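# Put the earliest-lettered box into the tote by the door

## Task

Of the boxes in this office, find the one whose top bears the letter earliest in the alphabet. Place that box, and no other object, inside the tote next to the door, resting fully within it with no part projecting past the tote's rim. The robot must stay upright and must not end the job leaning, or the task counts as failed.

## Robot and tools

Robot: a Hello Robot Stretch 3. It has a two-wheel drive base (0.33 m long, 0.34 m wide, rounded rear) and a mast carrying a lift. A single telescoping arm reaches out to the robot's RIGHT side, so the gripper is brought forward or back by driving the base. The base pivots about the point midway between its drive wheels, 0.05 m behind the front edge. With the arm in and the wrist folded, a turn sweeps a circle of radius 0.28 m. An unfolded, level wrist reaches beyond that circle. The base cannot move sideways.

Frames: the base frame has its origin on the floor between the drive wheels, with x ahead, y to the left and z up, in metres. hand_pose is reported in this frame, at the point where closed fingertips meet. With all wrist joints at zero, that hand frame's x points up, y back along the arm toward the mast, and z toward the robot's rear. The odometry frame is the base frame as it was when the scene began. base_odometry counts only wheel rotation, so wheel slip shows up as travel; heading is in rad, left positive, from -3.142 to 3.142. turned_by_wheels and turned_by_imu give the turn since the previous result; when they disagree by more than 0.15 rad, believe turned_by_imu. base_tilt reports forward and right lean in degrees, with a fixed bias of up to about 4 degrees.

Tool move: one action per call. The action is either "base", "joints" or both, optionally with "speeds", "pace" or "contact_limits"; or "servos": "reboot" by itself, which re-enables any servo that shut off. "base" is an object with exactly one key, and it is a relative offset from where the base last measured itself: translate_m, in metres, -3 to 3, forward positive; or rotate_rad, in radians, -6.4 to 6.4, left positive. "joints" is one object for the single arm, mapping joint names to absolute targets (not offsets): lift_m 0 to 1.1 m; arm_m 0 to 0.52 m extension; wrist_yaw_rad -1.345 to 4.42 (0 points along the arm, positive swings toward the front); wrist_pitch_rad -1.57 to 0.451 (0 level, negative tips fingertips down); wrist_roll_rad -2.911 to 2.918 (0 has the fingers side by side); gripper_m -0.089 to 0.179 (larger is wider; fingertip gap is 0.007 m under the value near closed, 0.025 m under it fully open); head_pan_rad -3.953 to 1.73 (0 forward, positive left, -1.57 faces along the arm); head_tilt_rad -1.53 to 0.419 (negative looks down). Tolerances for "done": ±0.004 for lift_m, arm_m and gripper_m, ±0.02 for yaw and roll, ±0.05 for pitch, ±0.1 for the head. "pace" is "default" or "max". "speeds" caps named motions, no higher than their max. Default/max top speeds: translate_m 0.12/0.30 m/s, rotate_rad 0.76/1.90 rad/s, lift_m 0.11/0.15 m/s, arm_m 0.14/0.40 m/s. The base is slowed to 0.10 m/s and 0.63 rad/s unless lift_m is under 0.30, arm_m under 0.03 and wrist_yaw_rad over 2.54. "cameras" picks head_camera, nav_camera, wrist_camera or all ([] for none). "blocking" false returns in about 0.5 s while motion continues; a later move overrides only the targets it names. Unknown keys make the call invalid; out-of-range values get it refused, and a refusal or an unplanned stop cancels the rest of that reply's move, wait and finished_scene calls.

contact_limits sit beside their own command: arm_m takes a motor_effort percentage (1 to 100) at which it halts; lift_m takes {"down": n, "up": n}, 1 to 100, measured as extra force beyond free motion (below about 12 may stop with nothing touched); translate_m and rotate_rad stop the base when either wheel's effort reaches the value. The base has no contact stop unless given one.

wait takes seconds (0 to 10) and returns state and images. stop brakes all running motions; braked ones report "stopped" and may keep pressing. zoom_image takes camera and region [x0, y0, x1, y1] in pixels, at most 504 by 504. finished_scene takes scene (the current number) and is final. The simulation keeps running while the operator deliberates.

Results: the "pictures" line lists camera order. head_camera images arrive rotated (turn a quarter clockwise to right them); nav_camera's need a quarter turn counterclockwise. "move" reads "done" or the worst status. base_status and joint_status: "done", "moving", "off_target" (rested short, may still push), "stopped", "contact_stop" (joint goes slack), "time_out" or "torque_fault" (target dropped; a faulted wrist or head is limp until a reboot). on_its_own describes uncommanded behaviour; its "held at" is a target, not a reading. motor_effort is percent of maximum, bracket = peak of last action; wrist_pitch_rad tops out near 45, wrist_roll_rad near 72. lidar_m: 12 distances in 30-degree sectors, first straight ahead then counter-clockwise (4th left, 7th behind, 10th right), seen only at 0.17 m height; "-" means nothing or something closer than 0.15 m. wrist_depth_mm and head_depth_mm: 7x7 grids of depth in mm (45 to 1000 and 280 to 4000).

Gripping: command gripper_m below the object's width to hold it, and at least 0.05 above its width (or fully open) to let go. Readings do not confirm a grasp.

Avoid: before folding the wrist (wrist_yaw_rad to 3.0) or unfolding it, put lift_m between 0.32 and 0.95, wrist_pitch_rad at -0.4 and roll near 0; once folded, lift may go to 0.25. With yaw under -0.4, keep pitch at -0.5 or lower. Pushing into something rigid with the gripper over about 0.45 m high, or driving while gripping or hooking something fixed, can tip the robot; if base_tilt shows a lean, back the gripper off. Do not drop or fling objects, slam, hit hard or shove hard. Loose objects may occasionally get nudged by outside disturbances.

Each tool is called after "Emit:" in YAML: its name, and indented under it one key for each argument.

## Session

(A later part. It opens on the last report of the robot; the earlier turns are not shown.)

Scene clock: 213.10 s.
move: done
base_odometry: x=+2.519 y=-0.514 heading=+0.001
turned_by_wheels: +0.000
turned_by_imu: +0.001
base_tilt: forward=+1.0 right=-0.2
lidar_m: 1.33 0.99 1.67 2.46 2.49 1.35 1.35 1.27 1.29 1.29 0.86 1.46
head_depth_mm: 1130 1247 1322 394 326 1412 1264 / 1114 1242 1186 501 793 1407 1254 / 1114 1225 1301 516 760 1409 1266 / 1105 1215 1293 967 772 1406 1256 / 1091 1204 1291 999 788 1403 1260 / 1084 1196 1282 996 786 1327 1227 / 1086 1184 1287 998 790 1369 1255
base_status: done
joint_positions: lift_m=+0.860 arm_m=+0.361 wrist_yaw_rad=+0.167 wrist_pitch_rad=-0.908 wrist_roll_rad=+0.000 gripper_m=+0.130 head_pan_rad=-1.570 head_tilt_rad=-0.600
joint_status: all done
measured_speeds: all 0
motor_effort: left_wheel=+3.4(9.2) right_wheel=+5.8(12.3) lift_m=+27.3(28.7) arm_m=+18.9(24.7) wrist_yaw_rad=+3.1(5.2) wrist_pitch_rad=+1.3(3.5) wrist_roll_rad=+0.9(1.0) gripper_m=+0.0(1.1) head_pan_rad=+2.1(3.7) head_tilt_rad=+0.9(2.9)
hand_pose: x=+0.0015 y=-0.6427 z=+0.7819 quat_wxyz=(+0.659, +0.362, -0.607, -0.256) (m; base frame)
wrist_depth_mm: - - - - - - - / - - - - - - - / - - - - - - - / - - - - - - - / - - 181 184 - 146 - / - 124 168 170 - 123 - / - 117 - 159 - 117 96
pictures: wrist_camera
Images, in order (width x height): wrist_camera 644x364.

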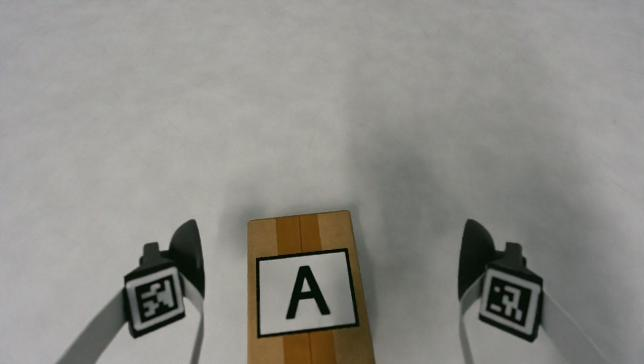

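Emit:
move:
  joints: {"wrist_yaw_rad": 0.25}
  cameras: []

Emit:
move:
  joints: {"lift_m": 0.815}
  cameras: ["wrist_camera"]

Emit:
move:
  joints: {"gripper_m": 0.02}
  cameras: []

Emit:
move:
  joints: {"lift_m": 0.88}
  cameras: ["wrist_camera"]

Emit:
move:
  joints: {"arm_m": 0.0}
  pace: "max"
  cameras: []

Scene clock: 235.43 s.
move: done
base_odometry: x=+2.519 y=-0.514 heading=+0.001
turned_by_wheels: +0.000
turned_by_imu: +0.001
base_tilt: forward=+1.0 right=+0.1
lidar_m: 1.34 0.99 1.67 2.46 2.49 1.35 1.35 1.28 1.28 1.29 0.86 1.46
head_depth_mm: 1135 1255 1316 394 327 1408 1258 / 1126 1232 1189 503 795 1411 1261 / 1109 1222 1305 515 761 1416 1264 / 1101 1226 1298 963 768 1412 1261 / 1096 1213 1283 1006 788 1405 1262 / 1082 1202 1294 998 795 1327 1232 / 1083 1191 1283 996 788 1383 1252
base_status: not commanded
joint_positions: lift_m=+0.860 arm_m=+0.361 wrist_yaw_rad=+0.247 wrist_pitch_rad=-0.908 wrist_roll_rad=+0.000 gripper_m=+0.130 head_pan_rad=-1.570 head_tilt_rad=-0.600
joint_status: all done
measured_speeds: all 0
motor_effort: left_wheel=+3.6(3.6) right_wheel=+5.4(5.9) lift_m=+25.4(26.1) arm_m=-22.1(22.5) wrist_yaw_rad=+3.2(4.0) wrist_pitch_rad=+1.3(1.5) wrist_roll_rad=+0.9(1.0) gripper_m=-0.2(1.0) head_pan_rad=+2.6(3.1) head_tilt_rad=+1.3(2.3)
hand_pose: x=+0.0123 y=-0.6405 z=+0.7819 quat_wxyz=(+0.669, +0.386, -0.592, -0.230) (m; base frame)
wrist_depth_mm: - - - - - - - / - - - - - - - / - - - - - - - / - - - - - - - / - - - 183 - 146 - / - 124 150 171 - 123 - / - 117 - 158 - 117 96
pictures: none
No camera images: "cameras" was empty.

Scene clock: 236.67 s.
move: done
base_odometry: x=+2.519 y=-0.514 heading=+0.001
turned_by_wheels: +0.000
turned_by_imu: +0.000
base_tilt: forward=+0.9 right=+0.0
lidar_m: 1.34 0.99 1.66 2.46 2.48 1.35 1.35 1.27 1.29 1.29 0.86 1.47
head_depth_mm: 1129 1247 1320 499 361 322 1219 / 1128 1236 1316 519 794 1420 1262 / 1105 1221 1308 533 748 1405 1263 / 1104 1211 1312 965 745 1405 1269 / 1095 1208 1291 997 793 1414 1260 / 1086 1200 1281 1000 790 1320 1239 / 1073 1185 1282 1001 788 1373 1256
base_status: not commanded
joint_positions: lift_m=+0.815 arm_m=+0.361 wrist_yaw_rad=+0.247 wrist_pitch_rad=-0.908 wrist_roll_rad=+0.000 gripper_m=+0.130 head_pan_rad=-1.570 head_tilt_rad=-0.600
joint_status: all done
measured_speeds: all 0
motor_effort: left_wheel=+3.5(3.6) right_wheel=+5.5(6.0) lift_m=+19.4(23.9) arm_m=-19.8(22.3) wrist_yaw_rad=+3.3(3.8) wrist_pitch_rad=+0.9(1.6) wrist_roll_rad=+0.8(1.1) gripper_m=-0.3(1.1) head_pan_rad=+2.3(3.2) head_tilt_rad=+0.7(2.1)
hand_pose: x=+0.0123 y=-0.6405 z=+0.7369 quat_wxyz=(+0.669, +0.386, -0.592, -0.230) (m; base frame)
wrist_depth_mm: - - - - - - - / - - - - - - - / - - - - - - - / - - - 147 - - - / - - 137 137 137 145 - / - 124 129 127 126 123 - / - 117 118 118 118 117 95
pictures: wrist_camera
Images, in order (width x height): wrist_camera 644x364.

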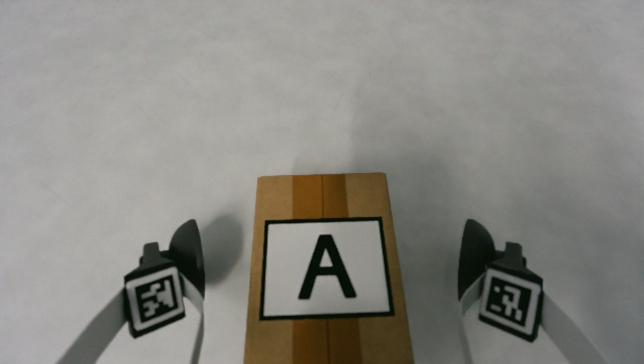

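Scene clock: 238.30 s.
move: done
base_odometry: x=+2.519 y=-0.514 heading=+0.001
turned_by_wheels: +0.000
turned_by_imu: +0.000
base_tilt: forward=+0.8 right=-0.3
lidar_m: 1.33 0.99 1.66 2.46 2.48 1.35 1.35 1.27 1.29 1.30 0.86 1.46
head_depth_mm: 1130 1246 1321 500 361 321 1216 / 1116 1235 1309 520 794 1402 1268 / 1118 1226 1301 534 748 1410 1262 / 1109 1217 1294 963 748 1415 1264 / 1094 1199 1288 1000 790 1411 1264 / 1087 1193 1285 1000 789 1322 1237 / 1085 1192 1274 993 786 1374 1256
base_status: not commanded
joint_positions: lift_m=+0.815 arm_m=+0.361 wrist_yaw_rad=+0.248 wrist_pitch_rad=-0.895 wrist_roll_rad=-0.002 gripper_m=+0.021 head_pan_rad=-1.570 head_tilt_rad=-0.600
joint_status: all done
measured_speeds: all 0
motor_effort: left_wheel=+3.5(3.6) right_wheel=+4.9(6.0) lift_m=+19.6(19.8) arm_m=-16.3(19.8) wrist_yaw_rad=+2.6(4.0) wrist_pitch_rad=-0.9(1.6) wrist_roll_rad=+1.7(1.8) gripper_m=-24.2(98.1) head_pan_rad=+2.4(3.9) head_tilt_rad=+0.9(1.9)
hand_pose: x=+0.0131 y=-0.6431 z=+0.7387 quat_wxyz=(+0.671, +0.383, -0.594, -0.225) (m; base frame)
wrist_depth_mm: - - - - - - - / - - - - - - - / - - - - - - - / - - - 150 - - - / - - 149 139 145 - - / - - 125 128 128 - - / - - 120 118 119 - -
pictures: none
No camera images: "cameras" was empty.

Scene clock: 239.73 s.
move: done
base_odometry: x=+2.519 y=-0.514 heading=+0.001
turned_by_wheels: +0.000
turned_by_imu: +0.000
base_tilt: forward=+1.1 right=-0.3
lidar_m: 1.33 1.00 1.66 2.47 2.49 1.35 1.35 1.27 1.29 1.29 0.86 1.47
head_depth_mm: 1127 1245 1244 369 727 1403 1271 / 1123 1235 488 501 797 1411 1267 / 1111 1236 496 517 771 1403 1265 / 1105 1214 1293 961 771 1412 1267 / 1094 1215 1298 1001 789 1409 1258 / 1089 1201 1277 994 791 1309 1236 / 1078 1190 1278 990 786 1374 1261
base_status: not commanded
joint_positions: lift_m=+0.880 arm_m=+0.361 wrist_yaw_rad=+0.248 wrist_pitch_rad=-0.912 wrist_roll_rad=-0.004 gripper_m=+0.021 head_pan_rad=-1.570 head_tilt_rad=-0.600
joint_status: all done
measured_speeds: all 0
motor_effort: left_wheel=+3.4(3.5) right_wheel=+5.8(6.0) lift_m=+32.8(34.6) arm_m=-13.3(16.5) wrist_yaw_rad=+2.5(3.0) wrist_pitch_rad=+2.2(2.4) wrist_roll_rad=+2.0(2.3) gripper_m=-21.1(23.9) head_pan_rad=+2.1(3.1) head_tilt_rad=+0.6(1.3)
hand_pose: x=+0.0122 y=-0.6395 z=+0.8013 quat_wxyz=(+0.670, +0.388, -0.590, -0.230) (m; base frame)
wrist_depth_mm: - - - - - - - / - - - - - - - / - - - - - - - / - - - 152 - - - / - - 149 141 147 - - / - - 129 130 129 - - / - 97 - 121 122 - -
pictures: wrist_camera
Images, in order (width x height): wrist_camera 644x364.

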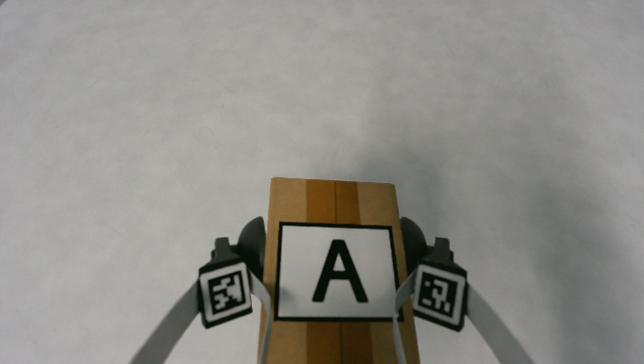

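Scene clock: 241.90 s.
move: done
base_odometry: x=+2.519 y=-0.514 heading=+0.001
turned_by_wheels: +0.000
turned_by_imu: +0.000
base_tilt: forward=+0.8 right=-0.1
lidar_m: 1.33 0.99 1.67 2.47 2.48 1.35 1.35 1.28 1.29 1.29 0.86 1.46
head_depth_mm: 1126 1247 1323 1005 800 1442 - / 1122 1239 1323 1003 791 1421 - / 1105 1222 1302 1000 792 709 - / 1104 1216 1300 1003 794 709 312 / 1094 1209 1293 1006 790 1399 1235 / 1097 1200 1280 993 788 1328 1239 / 1078 1183 1277 991 789 1377 1258
base_status: not commanded
joint_positions: lift_m=+0.880 arm_m=+0.002 wrist_yaw_rad=+0.248 wrist_pitch_rad=-0.915 wrist_roll_rad=-0.004 gripper_m=+0.021 head_pan_rad=-1.570 head_tilt_rad=-0.600
joint_status: all done
joint sent to its limit — arm_m, lower limit.
measured_speeds: all 0
motor_effort: left_wheel=+3.2(3.6) right_wheel=+5.6(6.0) lift_m=+26.7(32.7) arm_m=-20.2(24.6) wrist_yaw_rad=+2.2(3.1) wrist_pitch_rad=+2.4(2.9) wrist_roll_rad=+1.8(2.3) gripper_m=-22.1(23.0) head_pan_rad=+2.4(3.8) head_tilt_rad=-0.3(1.4)
hand_pose: x=+0.0121 y=-0.2798 z=+0.8010 quat_wxyz=(+0.669, +0.389, -0.589, -0.231) (m; base frame)
wrist_depth_mm: - - - - - - - / - - - - - - - / - - - - - - - / - - - 156 - - - / - - - 141 152 - - / 892 937 129 130 129 890 890 / 832 107 121 120 125 830 851
pictures: none
No camera images: "cameras" was empty.

Emit:
move:
  base: {"rotate_rad": 0.9}
  joints: {"wrist_pitch_rad": -0.4, "lift_m": 0.8}
  pace: "max"
  cameras: []

Emit:
move:
  base: {"rotate_rad": 0.7}
  joints: {"wrist_yaw_rad": 2.62}
  pace: "max"
  cameras: []

Emit:
move:
  base: {"rotate_rad": 0.557}
  joints: {"lift_m": 0.28, "head_pan_rad": 0.0, "head_tilt_rad": -0.4}
  pace: "max"
  cameras: []

Emit:
move:
  base: {"translate_m": 2.058}
  pace: "max"
  cameras: []

Emit:
move:
  base: {"rotate_rad": 0.984}
  pace: "max"
  cameras: ["nav_camera"]

Emit:
move:
  base: {"translate_m": 0.6}
  pace: "max"
  cameras: ["head_camera", "nav_camera"]

Scene clock: 261.87 s.
move: done
base_odometry: x=+2.519 y=-0.514 heading=+0.900
turned_by_wheels: +0.899
turned_by_imu: +0.898
base_tilt: forward=+1.0 right=-0.2
lidar_m: 1.01 1.88 2.47 1.92 1.69 1.27 1.29 1.30 0.86 1.47 1.34 1.00
head_depth_mm: 1257 1344 1451 1563 795 1375 1257 / 1358 1467 1607 1764 793 1489 1290 / 1475 1600 1773 1957 1792 1477 1181 / 1569 1737 1905 2089 1766 518 340 / 1462 1594 1767 1968 1780 1452 1234 / 1352 1485 1601 1795 1770 1473 1264 / 1263 1354 1478 1618 1719 1476 1258
base_status: done
joint_positions: lift_m=+0.800 arm_m=+0.002 wrist_yaw_rad=+0.248 wrist_pitch_rad=-0.430 wrist_roll_rad=-0.004 gripper_m=+0.021 head_pan_rad=-1.570 head_tilt_rad=-0.600
joint_status: all done
measured_speeds: all 0
motor_effort: left_wheel=-10.1(14.3) right_wheel=+10.9(15.9) lift_m=+27.6(27.6) arm_m=+4.6(4.6) wrist_yaw_rad=+2.2(2.8) wrist_pitch_rad=+5.4(6.9) wrist_roll_rad=+2.0(2.1) gripper_m=-20.9(22.6) head_pan_rad=+2.8(3.3) head_tilt_rad=-0.3(1.8)
hand_pose: x=+0.0332 y=-0.3628 z=+0.8100 quat_wxyz=(+0.706, +0.235, -0.665, -0.064) (m; base frame)
wrist_depth_mm: - - - - - - - / - - - - - - - / - - - - - - - / - - - 156 - - - / - - 157 141 152 - - / - - 130 130 129 - - / - 106 122 121 124 - 922
pictures: none
No camera images: "cameras" was empty.

Scene clock: 263.93 s.
move: done
base_odometry: x=+2.519 y=-0.514 heading=+1.600
turned_by_wheels: +0.700
turned_by_imu: +0.697
base_tilt: forward=+1.0 right=-0.1
lidar_m: 2.47 2.49 1.34 1.37 1.61 1.29 1.29 0.86 1.45 1.34 0.99 1.69
head_depth_mm: 1161 1281 1433 1610 1744 1475 1286 / 1144 1276 1427 1610 1712 1475 1280 / 1147 1264 1409 1598 1726 1474 1263 / 1139 1251 1405 1572 1735 1475 327 / 1140 1251 1382 1561 1733 1474 1257 / 1126 1239 1377 1553 1709 1473 1265 / 1121 1219 1366 1543 1691 1452 1255
base_status: done
joint_positions: lift_m=+0.800 arm_m=+0.002 wrist_yaw_rad=+2.617 wrist_pitch_rad=-0.428 wrist_roll_rad=-0.004 gripper_m=+0.021 head_pan_rad=-1.570 head_tilt_rad=-0.600
joint_status: all done
measured_speeds: all 0
motor_effort: left_wheel=-9.7(15.8) right_wheel=+9.2(14.9) lift_m=+31.0(32.7) arm_m=+4.2(5.8) wrist_yaw_rad=+3.2(9.6) wrist_pitch_rad=+5.1(5.6) wrist_roll_rad=+1.8(2.2) gripper_m=-22.0(22.4) head_pan_rad=+3.0(3.1) head_tilt_rad=-1.1(2.0)
hand_pose: x=+0.0905 y=+0.0463 z=+0.8104 quat_wxyz=(+0.325, +0.705, -0.033, +0.630) (m; base frame)
wrist_depth_mm: - - - - - - - / - - - - - - - / - - - - - - - / - - - 155 - - - / - - 156 141 152 - - / - - 129 130 130 - - / 203 106 122 121 124 - -
pictures: none
No camera images: "cameras" was empty.

Scene clock: 268.20 s.
move: done
base_odometry: x=+2.519 y=-0.514 heading=+2.156
turned_by_wheels: +0.556
turned_by_imu: +0.555
base_tilt: forward=+1.0 right=-0.1
lidar_m: 2.49 1.34 1.47 1.27 1.29 1.30 0.86 1.44 1.33 0.99 1.71 2.47
head_depth_mm: 2088 2237 2325 2522 2317 1775 1440 / 2188 2330 2473 2651 2316 1769 1444 / 2256 2425 2570 2753 2278 1762 1426 / 2407 2560 2750 2914 2287 1764 1439 / 2550 2696 2897 3023 2274 1771 1435 / 2632 2819 2960 2104 2135 1771 1424 / 1619 1782 1913 2005 2147 1757 1428
base_status: done
joint_positions: lift_m=+0.280 arm_m=+0.002 wrist_yaw_rad=+2.617 wrist_pitch_rad=-0.428 wrist_roll_rad=-0.004 gripper_m=+0.021 head_pan_rad=+0.002 head_tilt_rad=-0.400
joint_status: all done
measured_speeds: all 0
motor_effort: left_wheel=-9.8(16.0) right_wheel=+11.2(14.8) lift_m=+21.1(28.4) arm_m=-8.5(8.7) wrist_yaw_rad=+3.4(4.0) wrist_pitch_rad=+4.9(5.3) wrist_roll_rad=+1.9(2.3) gripper_m=-21.6(22.8) head_pan_rad=-3.3(5.2) head_tilt_rad=+3.2(5.2)
hand_pose: x=+0.0905 y=+0.0463 z=+0.2904 quat_wxyz=(+0.325, +0.705, -0.033, +0.630) (m; base frame)
wrist_depth_mm: - - - - - - - / - - - - - - - / - - - - - - - / 747 737 788 155 754 767 757 / 595 604 575 141 152 610 605 / 503 508 129 130 129 513 513 / 202 106 256 120 126 435 434
pictures: none
No camera images: "cameras" was empty.

Scene clock: 276.50 s.
move: done
base_odometry: x=+1.382 y=+1.201 heading=+2.156
turned_by_wheels: +0.000
turned_by_imu: -0.001
base_tilt: forward=+0.9 right=-0.2
lidar_m: 0.60 0.77 1.59 0.59 0.56 1.31 2.89 2.22 1.70 0.96 0.64 0.59
head_depth_mm: 472 499 528 564 605 654 708 / 494 522 556 595 639 691 753 / 513 547 585 628 678 740 807 / 539 572 617 665 721 789 872 / 564 605 652 707 771 849 945 / 594 640 693 756 827 916 1024 / 629 674 736 808 888 1000 1127
base_status: done
joint_positions: lift_m=+0.280 arm_m=+0.002 wrist_yaw_rad=+2.617 wrist_pitch_rad=-0.428 wrist_roll_rad=-0.004 gripper_m=+0.021 head_pan_rad=+0.000 head_tilt_rad=-0.399
joint_status: not commanded
measured_speeds: all 0
motor_effort: left_wheel=-0.9(12.5) right_wheel=+9.3(21.0) lift_m=+25.0(25.1) arm_m=-21.9(22.6) wrist_yaw_rad=+2.9(3.4) wrist_pitch_rad=+5.0(5.4) wrist_roll_rad=+2.0(2.3) gripper_m=-21.3(22.8) head_pan_rad=-3.4(4.6) head_tilt_rad=+1.3(4.1)
hand_pose: x=+0.0904 y=+0.0464 z=+0.2904 quat_wxyz=(+0.324, +0.705, -0.033, +0.630) (m; base frame)
wrist_depth_mm: - - - - - - - / - - - - - - - / - 925 - - - - - / - 760 783 156 762 757 - / 585 591 583 141 152 611 571 / 500 507 129 130 129 507 513 / 201 107 255 120 126 439 434
pictures: none
No camera images: "cameras" was empty.

Scene clock: 278.23 s.
move: done
base_odometry: x=+1.382 y=+1.201 heading=+3.139
turned_by_wheels: +0.984
turned_by_imu: +0.979
base_tilt: forward=+1.1 right=-0.2
lidar_m: 1.38 0.65 0.55 1.31 3.17 2.22 1.70 1.06 0.66 0.60 0.60 0.72
head_depth_mm: 1253 1308 1342 1365 1386 1399 1377 / 1671 1679 1712 1737 1777 1700 1451 / 2225 2396 2559 2636 2200 1774 1445 / 2281 2431 2618 2767 2254 1765 1437 / 2226 2386 2576 2783 2266 1758 1439 / 2206 2388 2526 2755 2254 1755 1426 / 2192 2341 2501 2715 2277 1744 1430
base_status: done
joint_positions: lift_m=+0.280 arm_m=+0.002 wrist_yaw_rad=+2.617 wrist_pitch_rad=-0.428 wrist_roll_rad=-0.004 gripper_m=+0.021 head_pan_rad=+0.000 head_tilt_rad=-0.399
joint_status: not commanded
measured_speeds: all 0
motor_effort: left_wheel=-8.1(16.6) right_wheel=+9.8(16.4) lift_m=+25.6(26.0) arm_m=-21.7(22.5) wrist_yaw_rad=+3.0(3.6) wrist_pitch_rad=+4.9(5.3) wrist_roll_rad=+2.1(2.3) gripper_m=-21.5(22.7) head_pan_rad=-3.1(4.1) head_tilt_rad=+1.4(2.3)
hand_pose: x=+0.0904 y=+0.0464 z=+0.2904 quat_wxyz=(+0.324, +0.705, -0.033, +0.630) (m; base frame)
wrist_depth_mm: - - - - - - - / - - - - - - - / - - 928 - 886 - - / 749 743 783 153 744 765 777 / 603 604 586 141 152 609 607 / 505 505 129 130 129 506 508 / 202 106 254 120 126 439 433
pictures: nav_camera (sideways)
Images, in order (width x height): nav_camera 672x504.

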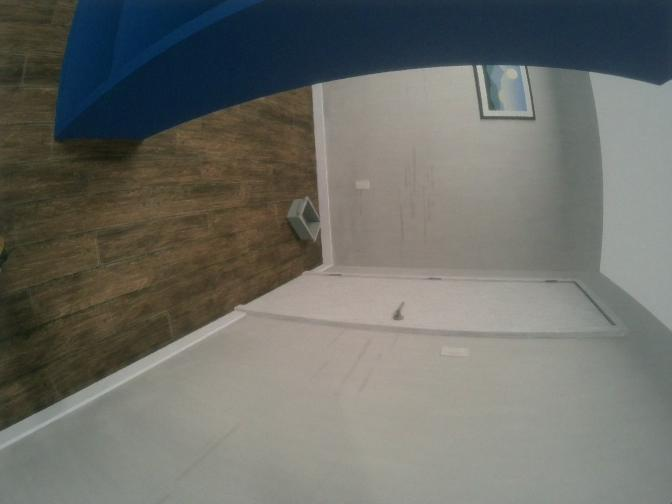

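Scene clock: 281.57 s.
move: done
base_odometry: x=+0.782 y=+1.203 heading=+3.140
turned_by_wheels: +0.000
turned_by_imu: +0.000
base_tilt: forward=+0.9 right=-0.2
lidar_m: 1.08 2.02 0.53 0.48 0.48 2.76 2.30 0.86 0.54 0.49 0.49 0.59
head_depth_mm: 1022 1038 1049 1059 1070 1068 1128 / 1334 1348 1363 1394 1426 1456 1371 / 1746 1861 1984 2136 2094 1779 1446 / 1733 1868 1985 2180 2278 1755 1442 / 1707 1845 1979 2135 2232 1760 1440 / 1695 1810 1955 2096 2203 1760 1429 / 1688 1789 1923 2076 2170 1745 1432
base_status: done
joint_positions: lift_m=+0.280 arm_m=+0.002 wrist_yaw_rad=+2.618 wrist_pitch_rad=-0.428 wrist_roll_rad=-0.004 gripper_m=+0.021 head_pan_rad=+0.000 head_tilt_rad=-0.399
joint_status: not commanded
measured_speeds: all 0
motor_effort: left_wheel=+4.9(11.9) right_wheel=+0.2(20.9) lift_m=+27.3(27.6) arm_m=-17.2(21.8) wrist_yaw_rad=+2.3(3.3) wrist_pitch_rad=+5.2(5.3) wrist_roll_rad=+2.0(2.3) gripper_m=-21.6(22.8) head_pan_rad=-3.6(4.8) head_tilt_rad=-0.4(2.5)
hand_pose: x=+0.0904 y=+0.0464 z=+0.2904 quat_wxyz=(+0.324, +0.705, -0.033, +0.630) (m; base frame)
wrist_depth_mm: 384 443 - - - - - / 405 462 - - - - - / 423 480 945 - - - - / 451 493 - 155 757 762 762 / 472 570 157 140 153 606 602 / 487 507 130 130 129 515 507 / 201 106 254 120 126 438 437
pictures: head_camera (sideways), nav_camera (sideways)
Images, in order (width x height): head_camera 896x504, nav_camera 672x504.

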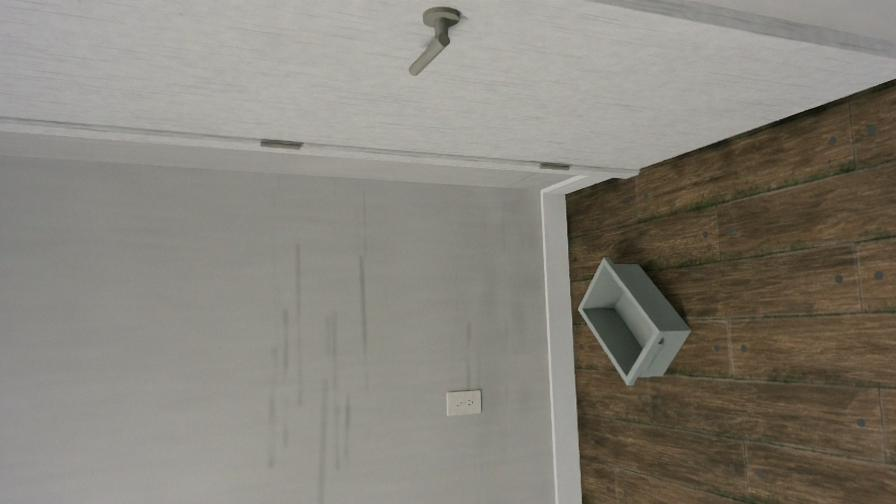

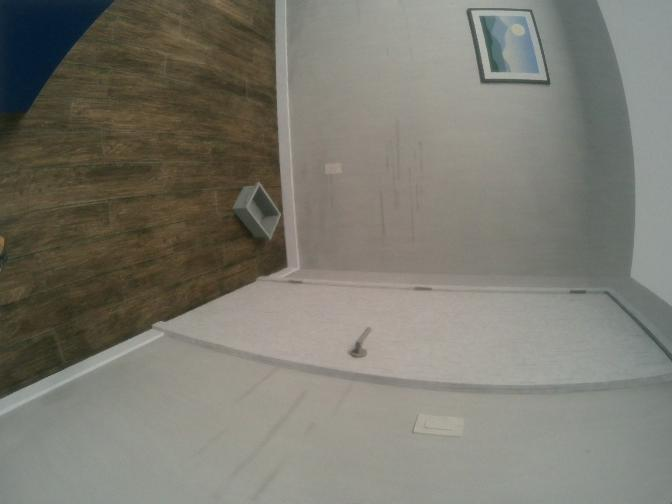

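Emit:
move:
  base: {"rotate_rad": 0.229}
  joints: {"head_pan_rad": -1.57, "head_tilt_rad": -0.9}
  pace: "max"
  cameras: []

Emit:
move:
  base: {"translate_m": 1.005}
  pace: "max"
  cameras: []

Emit:
move:
  base: {"rotate_rad": 1.342}
  joints: {"lift_m": 0.42}
  pace: "max"
  cameras: []

Emit:
move:
  joints: {"wrist_yaw_rad": 0.0}
  pace: "max"
  cameras: ["head_camera"]

Scene clock: 309.67 s.
move: done
base_odometry: x=+0.782 y=+1.203 heading=-2.915
turned_by_wheels: +0.229
turned_by_imu: +0.228
base_tilt: forward=+0.9 right=-0.2
lidar_m: 2.02 2.11 0.49 0.48 0.50 2.76 1.66 0.66 0.50 0.49 0.51 0.72
head_depth_mm: 416 481 572 705 919 1195 1136 / 420 486 577 713 937 1220 1134 / 422 490 585 724 945 1217 955 / 425 493 587 730 959 1217 752 / 429 498 595 741 981 1222 1136 / 431 503 601 752 993 1247 1135 / 435 507 608 757 1009 1244 1139
base_status: done
joint_positions: lift_m=+0.280 arm_m=+0.002 wrist_yaw_rad=+2.618 wrist_pitch_rad=-0.428 wrist_roll_rad=-0.004 gripper_m=+0.021 head_pan_rad=-1.607 head_tilt_rad=-0.904
joint_status: all done
measured_speeds: all 0
motor_effort: left_wheel=-8.1(16.2) right_wheel=+9.0(15.9) lift_m=+29.5(29.5) arm_m=-12.5(13.8) wrist_yaw_rad=+2.5(3.3) wrist_pitch_rad=+5.0(5.3) wrist_roll_rad=+2.0(2.2) gripper_m=-22.4(22.4) head_pan_rad=-0.3(4.7) head_tilt_rad=-2.4(6.9)
hand_pose: x=+0.0904 y=+0.0464 z=+0.2904 quat_wxyz=(+0.324, +0.705, -0.033, +0.630) (m; base frame)
wrist_depth_mm: 387 421 477 - - - - / 406 454 493 - - - - / 434 485 - 926 - - - / 461 492 - 155 773 745 755 / 500 559 151 141 152 606 610 / 505 513 130 130 129 505 503 / 202 107 254 121 126 436 434
pictures: none
No camera images: "cameras" was empty.

Scene clock: 314.37 s.
move: done
base_odometry: x=-0.197 y=+0.977 heading=-2.915
turned_by_wheels: +0.000
turned_by_imu: +0.000
base_tilt: forward=+0.9 right=-0.1
lidar_m: 1.02 1.07 1.50 2.43 0.97 0.84 1.80 0.72 0.52 0.51 0.53 0.75
head_depth_mm: 433 499 589 707 963 1208 1134 / 436 506 599 740 962 1225 1133 / 441 513 608 751 980 1243 693 / 446 517 619 765 1002 1235 761 / 452 524 626 778 1030 1264 1135 / 456 531 635 794 1065 1263 1138 / 461 538 646 806 1078 1255 1132
base_status: done
joint_positions: lift_m=+0.280 arm_m=+0.002 wrist_yaw_rad=+2.618 wrist_pitch_rad=-0.428 wrist_roll_rad=-0.004 gripper_m=+0.021 head_pan_rad=-1.570 head_tilt_rad=-0.901
joint_status: not commanded
measured_speeds: all 0
motor_effort: left_wheel=+4.4(12.6) right_wheel=+4.1(20.5) lift_m=+31.6(31.6) arm_m=-9.5(12.8) wrist_yaw_rad=+2.5(3.4) wrist_pitch_rad=+4.6(5.3) wrist_roll_rad=+1.8(2.3) gripper_m=-20.9(22.7) head_pan_rad=+2.8(4.2) head_tilt_rad=+1.1(4.5)
hand_pose: x=+0.0904 y=+0.0464 z=+0.2904 quat_wxyz=(+0.324, +0.705, -0.033, +0.630) (m; base frame)
wrist_depth_mm: - - - - - - - / - - - - - - - / - - - - - - - / 759 750 780 155 752 744 757 / 595 599 580 141 153 602 582 / 505 503 129 130 129 512 508 / 202 106 256 120 126 437 437
pictures: none
No camera images: "cameras" was empty.

Scene clock: 317.10 s.
move: done
base_odometry: x=-0.197 y=+0.977 heading=-1.574
turned_by_wheels: +1.342
turned_by_imu: +1.337
base_tilt: forward=+1.1 right=-0.2
lidar_m: 2.28 1.30 0.84 0.97 0.96 0.59 0.51 0.51 0.61 1.02 1.02 1.22
head_depth_mm: 987 1141 1267 1343 1336 1253 1129 / 967 1129 1353 1566 1405 1256 562 / 952 1103 1327 1563 1380 1252 609 / 938 1094 1289 1532 1379 1243 632 / 929 1071 1285 1518 1416 1261 1137 / 917 1062 1249 1511 1419 1263 1138 / 906 1046 1233 1514 1419 1259 1138
base_status: done
joint_positions: lift_m=+0.420 arm_m=+0.002 wrist_yaw_rad=+2.618 wrist_pitch_rad=-0.428 wrist_roll_rad=-0.004 gripper_m=+0.021 head_pan_rad=-1.570 head_tilt_rad=-0.900
joint_status: all done
measured_speeds: all 0
motor_effort: left_wheel=-9.5(14.9) right_wheel=+9.2(17.1) lift_m=+28.7(34.6) arm_m=-17.8(17.8) wrist_yaw_rad=+2.2(3.2) wrist_pitch_rad=+4.7(5.3) wrist_roll_rad=+1.9(2.2) gripper_m=-21.9(22.6) head_pan_rad=+2.1(3.8) head_tilt_rad=+0.6(1.5)
hand_pose: x=+0.0904 y=+0.0464 z=+0.4305 quat_wxyz=(+0.324, +0.705, -0.033, +0.630) (m; base frame)
wrist_depth_mm: - - 799 - - - - / - - - - - - - / - - - - - - - / - - - 155 - - - / 807 794 789 141 153 807 810 / 668 705 130 129 129 684 672 / 202 550 552 120 126 584 570
pictures: none
No camera images: "cameras" was empty.

Scene clock: 318.77 s.
move: done
base_odometry: x=-0.197 y=+0.977 heading=-1.574
turned_by_wheels: +0.000
turned_by_imu: +0.000
base_tilt: forward=+1.1 right=-0.2
lidar_m: 2.28 1.30 0.84 0.97 0.96 0.59 0.51 0.51 0.61 1.02 1.02 1.22
head_depth_mm: 986 1132 1262 1344 1339 1262 1135 / 968 1132 1353 1546 1420 1259 563 / 957 1110 1326 1555 1373 852 584 / 942 1089 1302 1538 1378 1187 1109 / 931 1069 1283 1536 1415 1268 1138 / 921 1057 1244 1519 1412 1254 1137 / 909 1045 1233 1504 1422 1258 1135
base_status: not commanded
joint_positions: lift_m=+0.420 arm_m=+0.002 wrist_yaw_rad=+0.003 wrist_pitch_rad=-0.428 wrist_roll_rad=-0.004 gripper_m=+0.021 head_pan_rad=-1.570 head_tilt_rad=-0.900
joint_status: all done
measured_speeds: all 0
motor_effort: left_wheel=-9.4(9.5) right_wheel=+9.5(10.0) lift_m=+24.5(28.5) arm_m=-21.6(22.5) wrist_yaw_rad=-2.1(7.9) wrist_pitch_rad=+4.8(5.2) wrist_roll_rad=+2.0(2.2) gripper_m=-21.3(22.6) head_pan_rad=+2.5(4.2) head_tilt_rad=-0.4(1.3)
hand_pose: x=-0.0208 y=-0.3699 z=+0.4305 quat_wxyz=(+0.693, +0.152, -0.689, -0.149) (m; base frame)
wrist_depth_mm: - - - - - - 415 / - - - - - - 441 / - - - - - 525 - / - - - 152 906 546 - / 778 792 772 140 151 590 - / 674 688 130 130 129 565 - / 584 542 122 121 125 566 497
pictures: head_camera (sideways)
Images, in order (width x height): head_camera 896x504.

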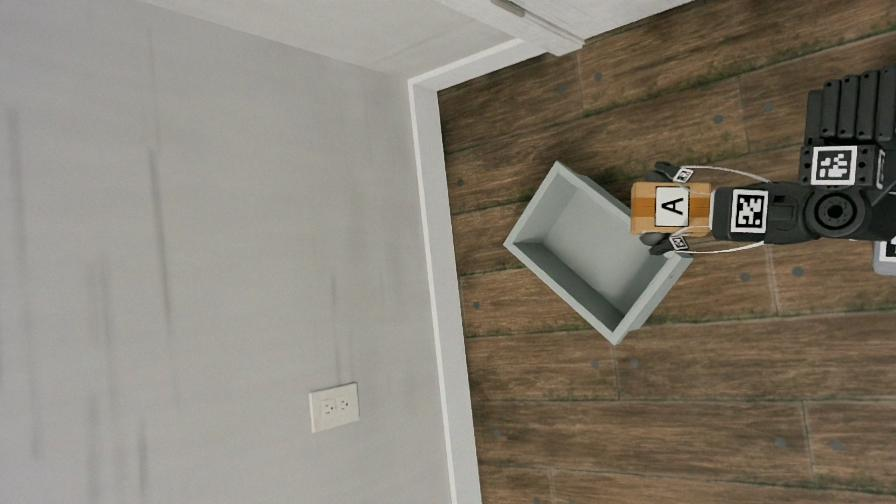

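Emit:
move:
  base: {"translate_m": 0.045}
  joints: {"arm_m": 0.41, "wrist_pitch_rad": -1.1}
  pace: "max"
  cameras: []

Emit:
move:
  joints: {"lift_m": 0.2}
  pace: "max"
  cameras: ["head_camera"]

Emit:
move:
  joints: {"lift_m": 0.108}
  speeds: {"lift_m": 0.05}
  contact_limits: {"lift_m": {"down": 14}}
  cameras: ["head_camera"]

Scene clock: 326.20 s.
move: done
base_odometry: x=-0.197 y=+0.932 heading=-1.574
turned_by_wheels: +0.000
turned_by_imu: +0.001
base_tilt: forward=+0.8 right=-0.1
lidar_m: 2.26 1.32 0.82 0.88 1.04 0.64 0.55 0.55 0.66 1.01 1.01 1.22
head_depth_mm: 975 1135 1328 1450 1376 1259 1143 / 956 1116 1339 1519 741 640 573 / 950 1101 1308 845 1350 1259 1128 / 935 1082 1291 1540 1378 1238 1133 / 921 1063 1263 1527 1411 1271 1140 / 908 1049 1242 1505 1420 1255 1143 / 901 1034 1216 1490 1424 1268 1141
base_status: done
joint_positions: lift_m=+0.420 arm_m=+0.410 wrist_yaw_rad=+0.002 wrist_pitch_rad=-1.108 wrist_roll_rad=-0.004 gripper_m=+0.021 head_pan_rad=-1.570 head_tilt_rad=-0.900
joint_status: all done
measured_speeds: all 0
motor_effort: left_wheel=+2.9(7.1) right_wheel=+7.2(13.8) lift_m=+30.8(30.8) arm_m=+21.2(24.9) wrist_yaw_rad=-1.8(2.3) wrist_pitch_rad=+1.2(4.3) wrist_roll_rad=+2.0(2.2) gripper_m=-21.8(22.8) head_pan_rad=+1.9(3.7) head_tilt_rad=+0.5(1.5)
hand_pose: x=-0.0214 y=-0.6478 z=+0.3187 quat_wxyz=(+0.603, +0.373, -0.599, -0.371) (m; base frame)
wrist_depth_mm: - - - - - 564 - / - 545 559 564 566 563 477 / 539 527 532 535 534 531 466 / 512 509 515 154 509 502 464 / 484 488 492 141 150 475 468 / 462 462 129 130 129 457 453 / 438 106 121 120 126 434 435
pictures: none
No camera images: "cameras" was empty.

Scene clock: 328.47 s.
move: done
base_odometry: x=-0.197 y=+0.932 heading=-1.574
turned_by_wheels: +0.000
turned_by_imu: +0.000
base_tilt: forward=+1.0 right=-0.2
lidar_m: 2.26 1.32 0.82 0.88 1.05 0.64 0.55 0.55 0.66 1.01 1.01 1.22
head_depth_mm: 976 1131 1325 1438 1379 1251 1130 / 962 1115 1346 1562 1404 1242 1121 / 943 1094 1306 1549 1004 1241 1118 / 936 1085 1286 1536 1371 1235 1136 / 922 1067 1263 1526 1425 1263 1140 / 910 1056 1239 1514 1418 1261 1137 / 900 1043 1217 1494 1427 1260 1141
base_status: not commanded
joint_positions: lift_m=+0.200 arm_m=+0.410 wrist_yaw_rad=+0.002 wrist_pitch_rad=-1.108 wrist_roll_rad=-0.004 gripper_m=+0.021 head_pan_rad=-1.570 head_tilt_rad=-0.900
joint_status: all done
measured_speeds: all 0
motor_effort: left_wheel=+3.0(3.3) right_wheel=+7.7(8.0) lift_m=+21.0(28.1) arm_m=+8.3(21.0) wrist_yaw_rad=-1.2(2.1) wrist_pitch_rad=+1.4(1.5) wrist_roll_rad=+1.7(2.2) gripper_m=-21.1(22.7) head_pan_rad=+3.8(3.8) head_tilt_rad=+0.9(1.3)
hand_pose: x=-0.0214 y=-0.6478 z=+0.0987 quat_wxyz=(+0.603, +0.373, -0.599, -0.371) (m; base frame)
wrist_depth_mm: 335 337 333 204 333 334 329 / 318 314 191 236 - 310 312 / 298 297 198 - - - 293 / 282 161 226 151 - - 167 / 151 180 219 141 147 189 257 / 153 196 129 130 129 149 248 / 169 97 - 120 126 133 240
pictures: head_camera (sideways)
Images, in order (width x height): head_camera 896x504.

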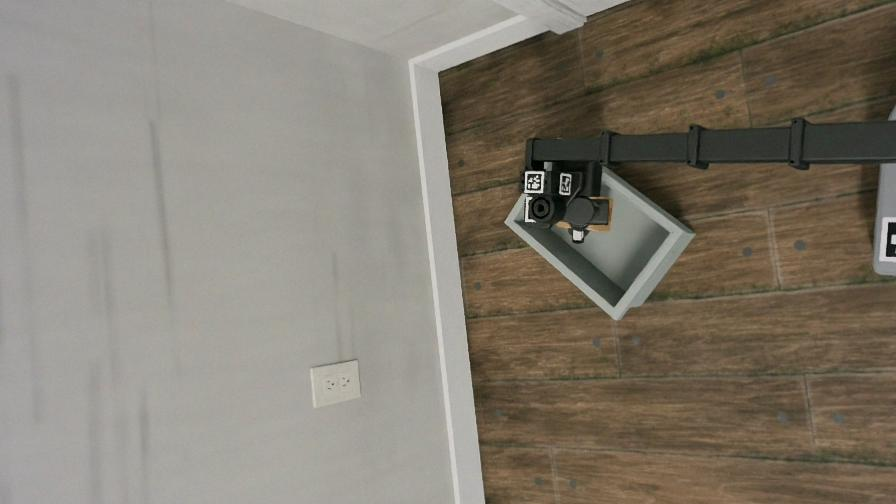

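Scene clock: 330.60 s.
move: contact_stop
base_odometry: x=-0.197 y=+0.932 heading=-1.574
turned_by_wheels: +0.000
turned_by_imu: +0.000
base_tilt: forward=+0.9 right=-0.2
lidar_m: 2.26 1.32 0.82 0.88 1.04 0.64 0.55 0.55 0.66 1.01 1.01 1.21
head_depth_mm: 975 1137 1318 1451 1372 1251 1135 / 957 1115 1327 1556 1418 1256 1112 / 948 1102 1304 1547 1075 1202 1106 / 937 1079 1295 1547 1376 1240 1134 / 920 1065 1270 1519 1421 1264 1133 / 909 1050 1240 1508 1413 1254 1137 / 899 1038 1234 1495 1422 1253 1137
base_status: not commanded
joint_positions: lift_m=+0.119 arm_m=+0.410 wrist_yaw_rad=+0.002 wrist_pitch_rad=-1.074 wrist_roll_rad=-0.006 gripper_m=+0.021 head_pan_rad=-1.570 head_tilt_rad=-0.900
joint_status: lift_m contact_stop (moved -0.081 of -0.092)
measured_speeds: translate_m=+0.000 rotate_rad=+0.000 lift_m=+0.002 arm_m=+0.000 wrist_yaw_rad=+0.000 wrist_pitch_rad=+0.000 wrist_roll_rad=+0.000 head_pan_rad=+0.000 head_tilt_rad=+0.000
on_its_own: lift_m is slack since a contact_stop (your +0.108 is given up)
motor_effort: left_wheel=+2.7(3.3) right_wheel=+4.9(8.0) lift_m=+23.8(23.8) arm_m=-3.8(8.0) wrist_yaw_rad=-1.1(2.0) wrist_pitch_rad=-4.8(6.6) wrist_roll_rad=+2.9(3.1) gripper_m=-21.2(22.6) head_pan_rad=+2.0(3.8) head_tilt_rad=-1.3(1.7)
contact_limits: lift_m down 14 (down: maximum 72; up: maximum 65)
hand_pose: x=-0.0214 y=-0.6559 z=+0.0213 quat_wxyz=(+0.610, +0.364, -0.605, -0.360) (m; base frame)
wrist_depth_mm: - 108 146 181 - - - / - 117 162 212 - - - / 106 136 181 - - - - / - 153 198 143 195 - 134 / 130 166 188 135 146 187 127 / 145 178 128 129 128 154 110 / 161 108 123 122 126 126 99
pictures: head_camera (sideways)
Images, in order (width x height): head_camera 896x504.

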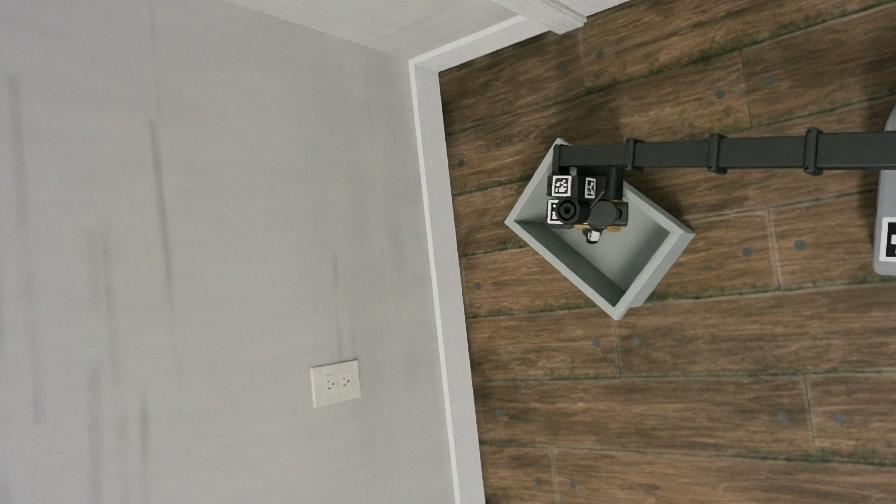

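Emit:
move:
  joints: {"gripper_m": 0.118}
  cameras: []

Emit:
move:
  joints: {"lift_m": 0.32}
  cameras: ["wrist_camera", "head_camera"]

Scene clock: 336.20 s.
move: done
base_odometry: x=-0.197 y=+0.932 heading=-1.574
turned_by_wheels: +0.000
turned_by_imu: +0.001
base_tilt: forward=+0.9 right=-0.1
lidar_m: 2.26 1.32 0.82 0.88 1.04 0.64 0.55 0.55 0.66 1.01 1.01 1.22
head_depth_mm: 974 1137 1322 1464 1383 1257 1134 / 958 1116 1334 1560 1421 1263 1117 / 948 1096 1316 1562 1071 1200 1106 / 931 1078 1282 1541 1367 1249 1129 / 920 1065 1262 1529 1424 1263 1134 / 909 1046 1236 1507 1419 1260 1135 / 899 1029 1228 1488 1423 1271 1137
base_status: not commanded
joint_positions: lift_m=+0.120 arm_m=+0.410 wrist_yaw_rad=+0.002 wrist_pitch_rad=-1.103 wrist_roll_rad=-0.004 gripper_m=+0.118 head_pan_rad=-1.570 head_tilt_rad=-0.900
joint_status: all done
measured_speeds: all 0
on_its_own: lift_m is slack since a contact_stop (your +0.108 is given up)
motor_effort: left_wheel=+2.9(3.1) right_wheel=+4.9(5.2) lift_m=+25.7(26.0) arm_m=-18.5(22.4) wrist_yaw_rad=-1.4(1.8) wrist_pitch_rad=+0.4(5.2) wrist_roll_rad=+2.3(3.1) gripper_m=+0.8(92.8) head_pan_rad=+2.1(3.2) head_tilt_rad=-0.4(1.5)
contact_limits: lift_m down 14 (down: maximum 72; up: maximum 65)
hand_pose: x=-0.0214 y=-0.6490 z=+0.0187 quat_wxyz=(+0.604, +0.372, -0.600, -0.370) (m; base frame)
wrist_depth_mm: - 112 152 186 - - - / - 123 163 - - - - / 108 138 183 - - - - / 123 155 194 142 192 192 135 / 135 164 182 134 142 168 116 / 151 125 131 128 131 123 105 / - 125 164 122 124 120 87
pictures: none
No camera images: "cameras" was empty.

Scene clock: 338.87 s.
move: done
base_odometry: x=-0.197 y=+0.932 heading=-1.574
turned_by_wheels: +0.000
turned_by_imu: +0.000
base_tilt: forward=+0.9 right=-0.1
lidar_m: 2.26 1.32 0.82 0.88 1.05 0.64 0.55 0.55 0.66 1.01 1.02 1.21
head_depth_mm: 975 1131 1316 1450 1377 1265 1131 / 965 1118 1335 1564 1362 1222 671 / 946 1098 1318 1529 990 1241 1117 / 933 1077 1291 1539 1362 1242 1134 / 919 1067 1264 1521 1414 1253 1126 / 910 1051 1231 1513 1421 1259 1129 / 898 1039 1223 1492 1418 1262 1140
base_status: not commanded
joint_positions: lift_m=+0.320 arm_m=+0.410 wrist_yaw_rad=+0.002 wrist_pitch_rad=-1.104 wrist_roll_rad=-0.004 gripper_m=+0.118 head_pan_rad=-1.570 head_tilt_rad=-0.900
joint_status: all done
measured_speeds: all 0
motor_effort: left_wheel=+2.9(3.2) right_wheel=+4.6(5.2) lift_m=+32.0(34.1) arm_m=-10.3(18.9) wrist_yaw_rad=-1.3(1.7) wrist_pitch_rad=+0.7(1.0) wrist_roll_rad=+2.1(2.3) gripper_m=+0.8(1.7) head_pan_rad=+1.9(3.0) head_tilt_rad=-0.6(2.0)
hand_pose: x=-0.0214 y=-0.6487 z=+0.2190 quat_wxyz=(+0.604, +0.372, -0.600, -0.370) (m; base frame)
wrist_depth_mm: - - 476 475 482 478 418 / 454 458 454 455 447 449 433 / 429 429 427 304 423 423 422 / 402 405 399 363 411 403 406 / 390 389 322 - - 377 378 / 368 124 145 317 303 125 365 / 350 121 - - 302 124 346
pictures: head_camera (sideways), wrist_camera
Images, in order (width x height): head_camera 896x504, wrist_camera 644x364.

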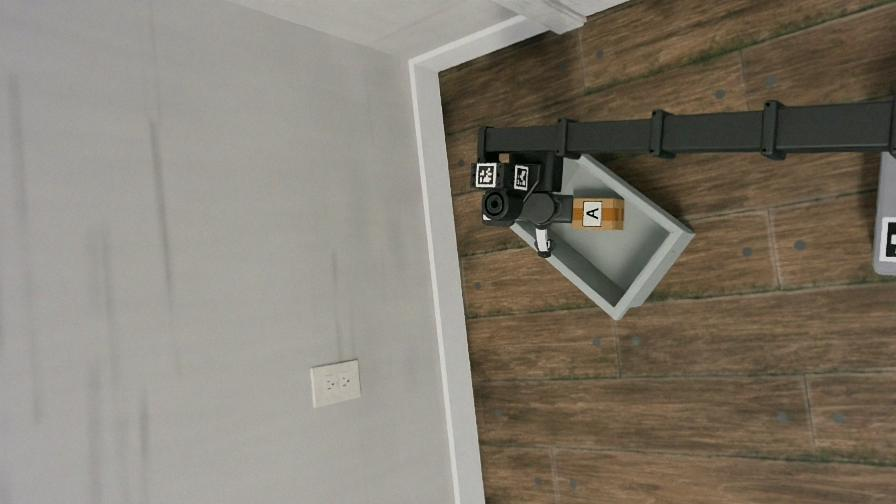

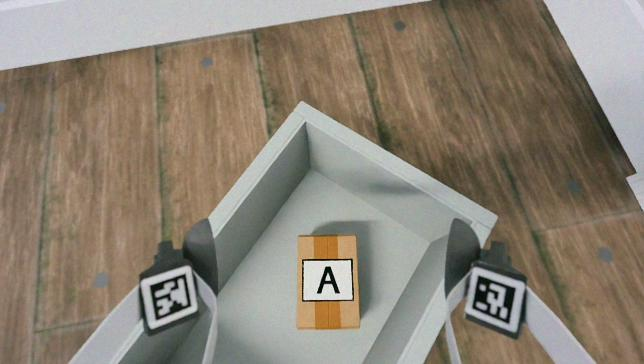

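Emit:
finished_scene:
  scene: 3

The scene is finished: the task was done.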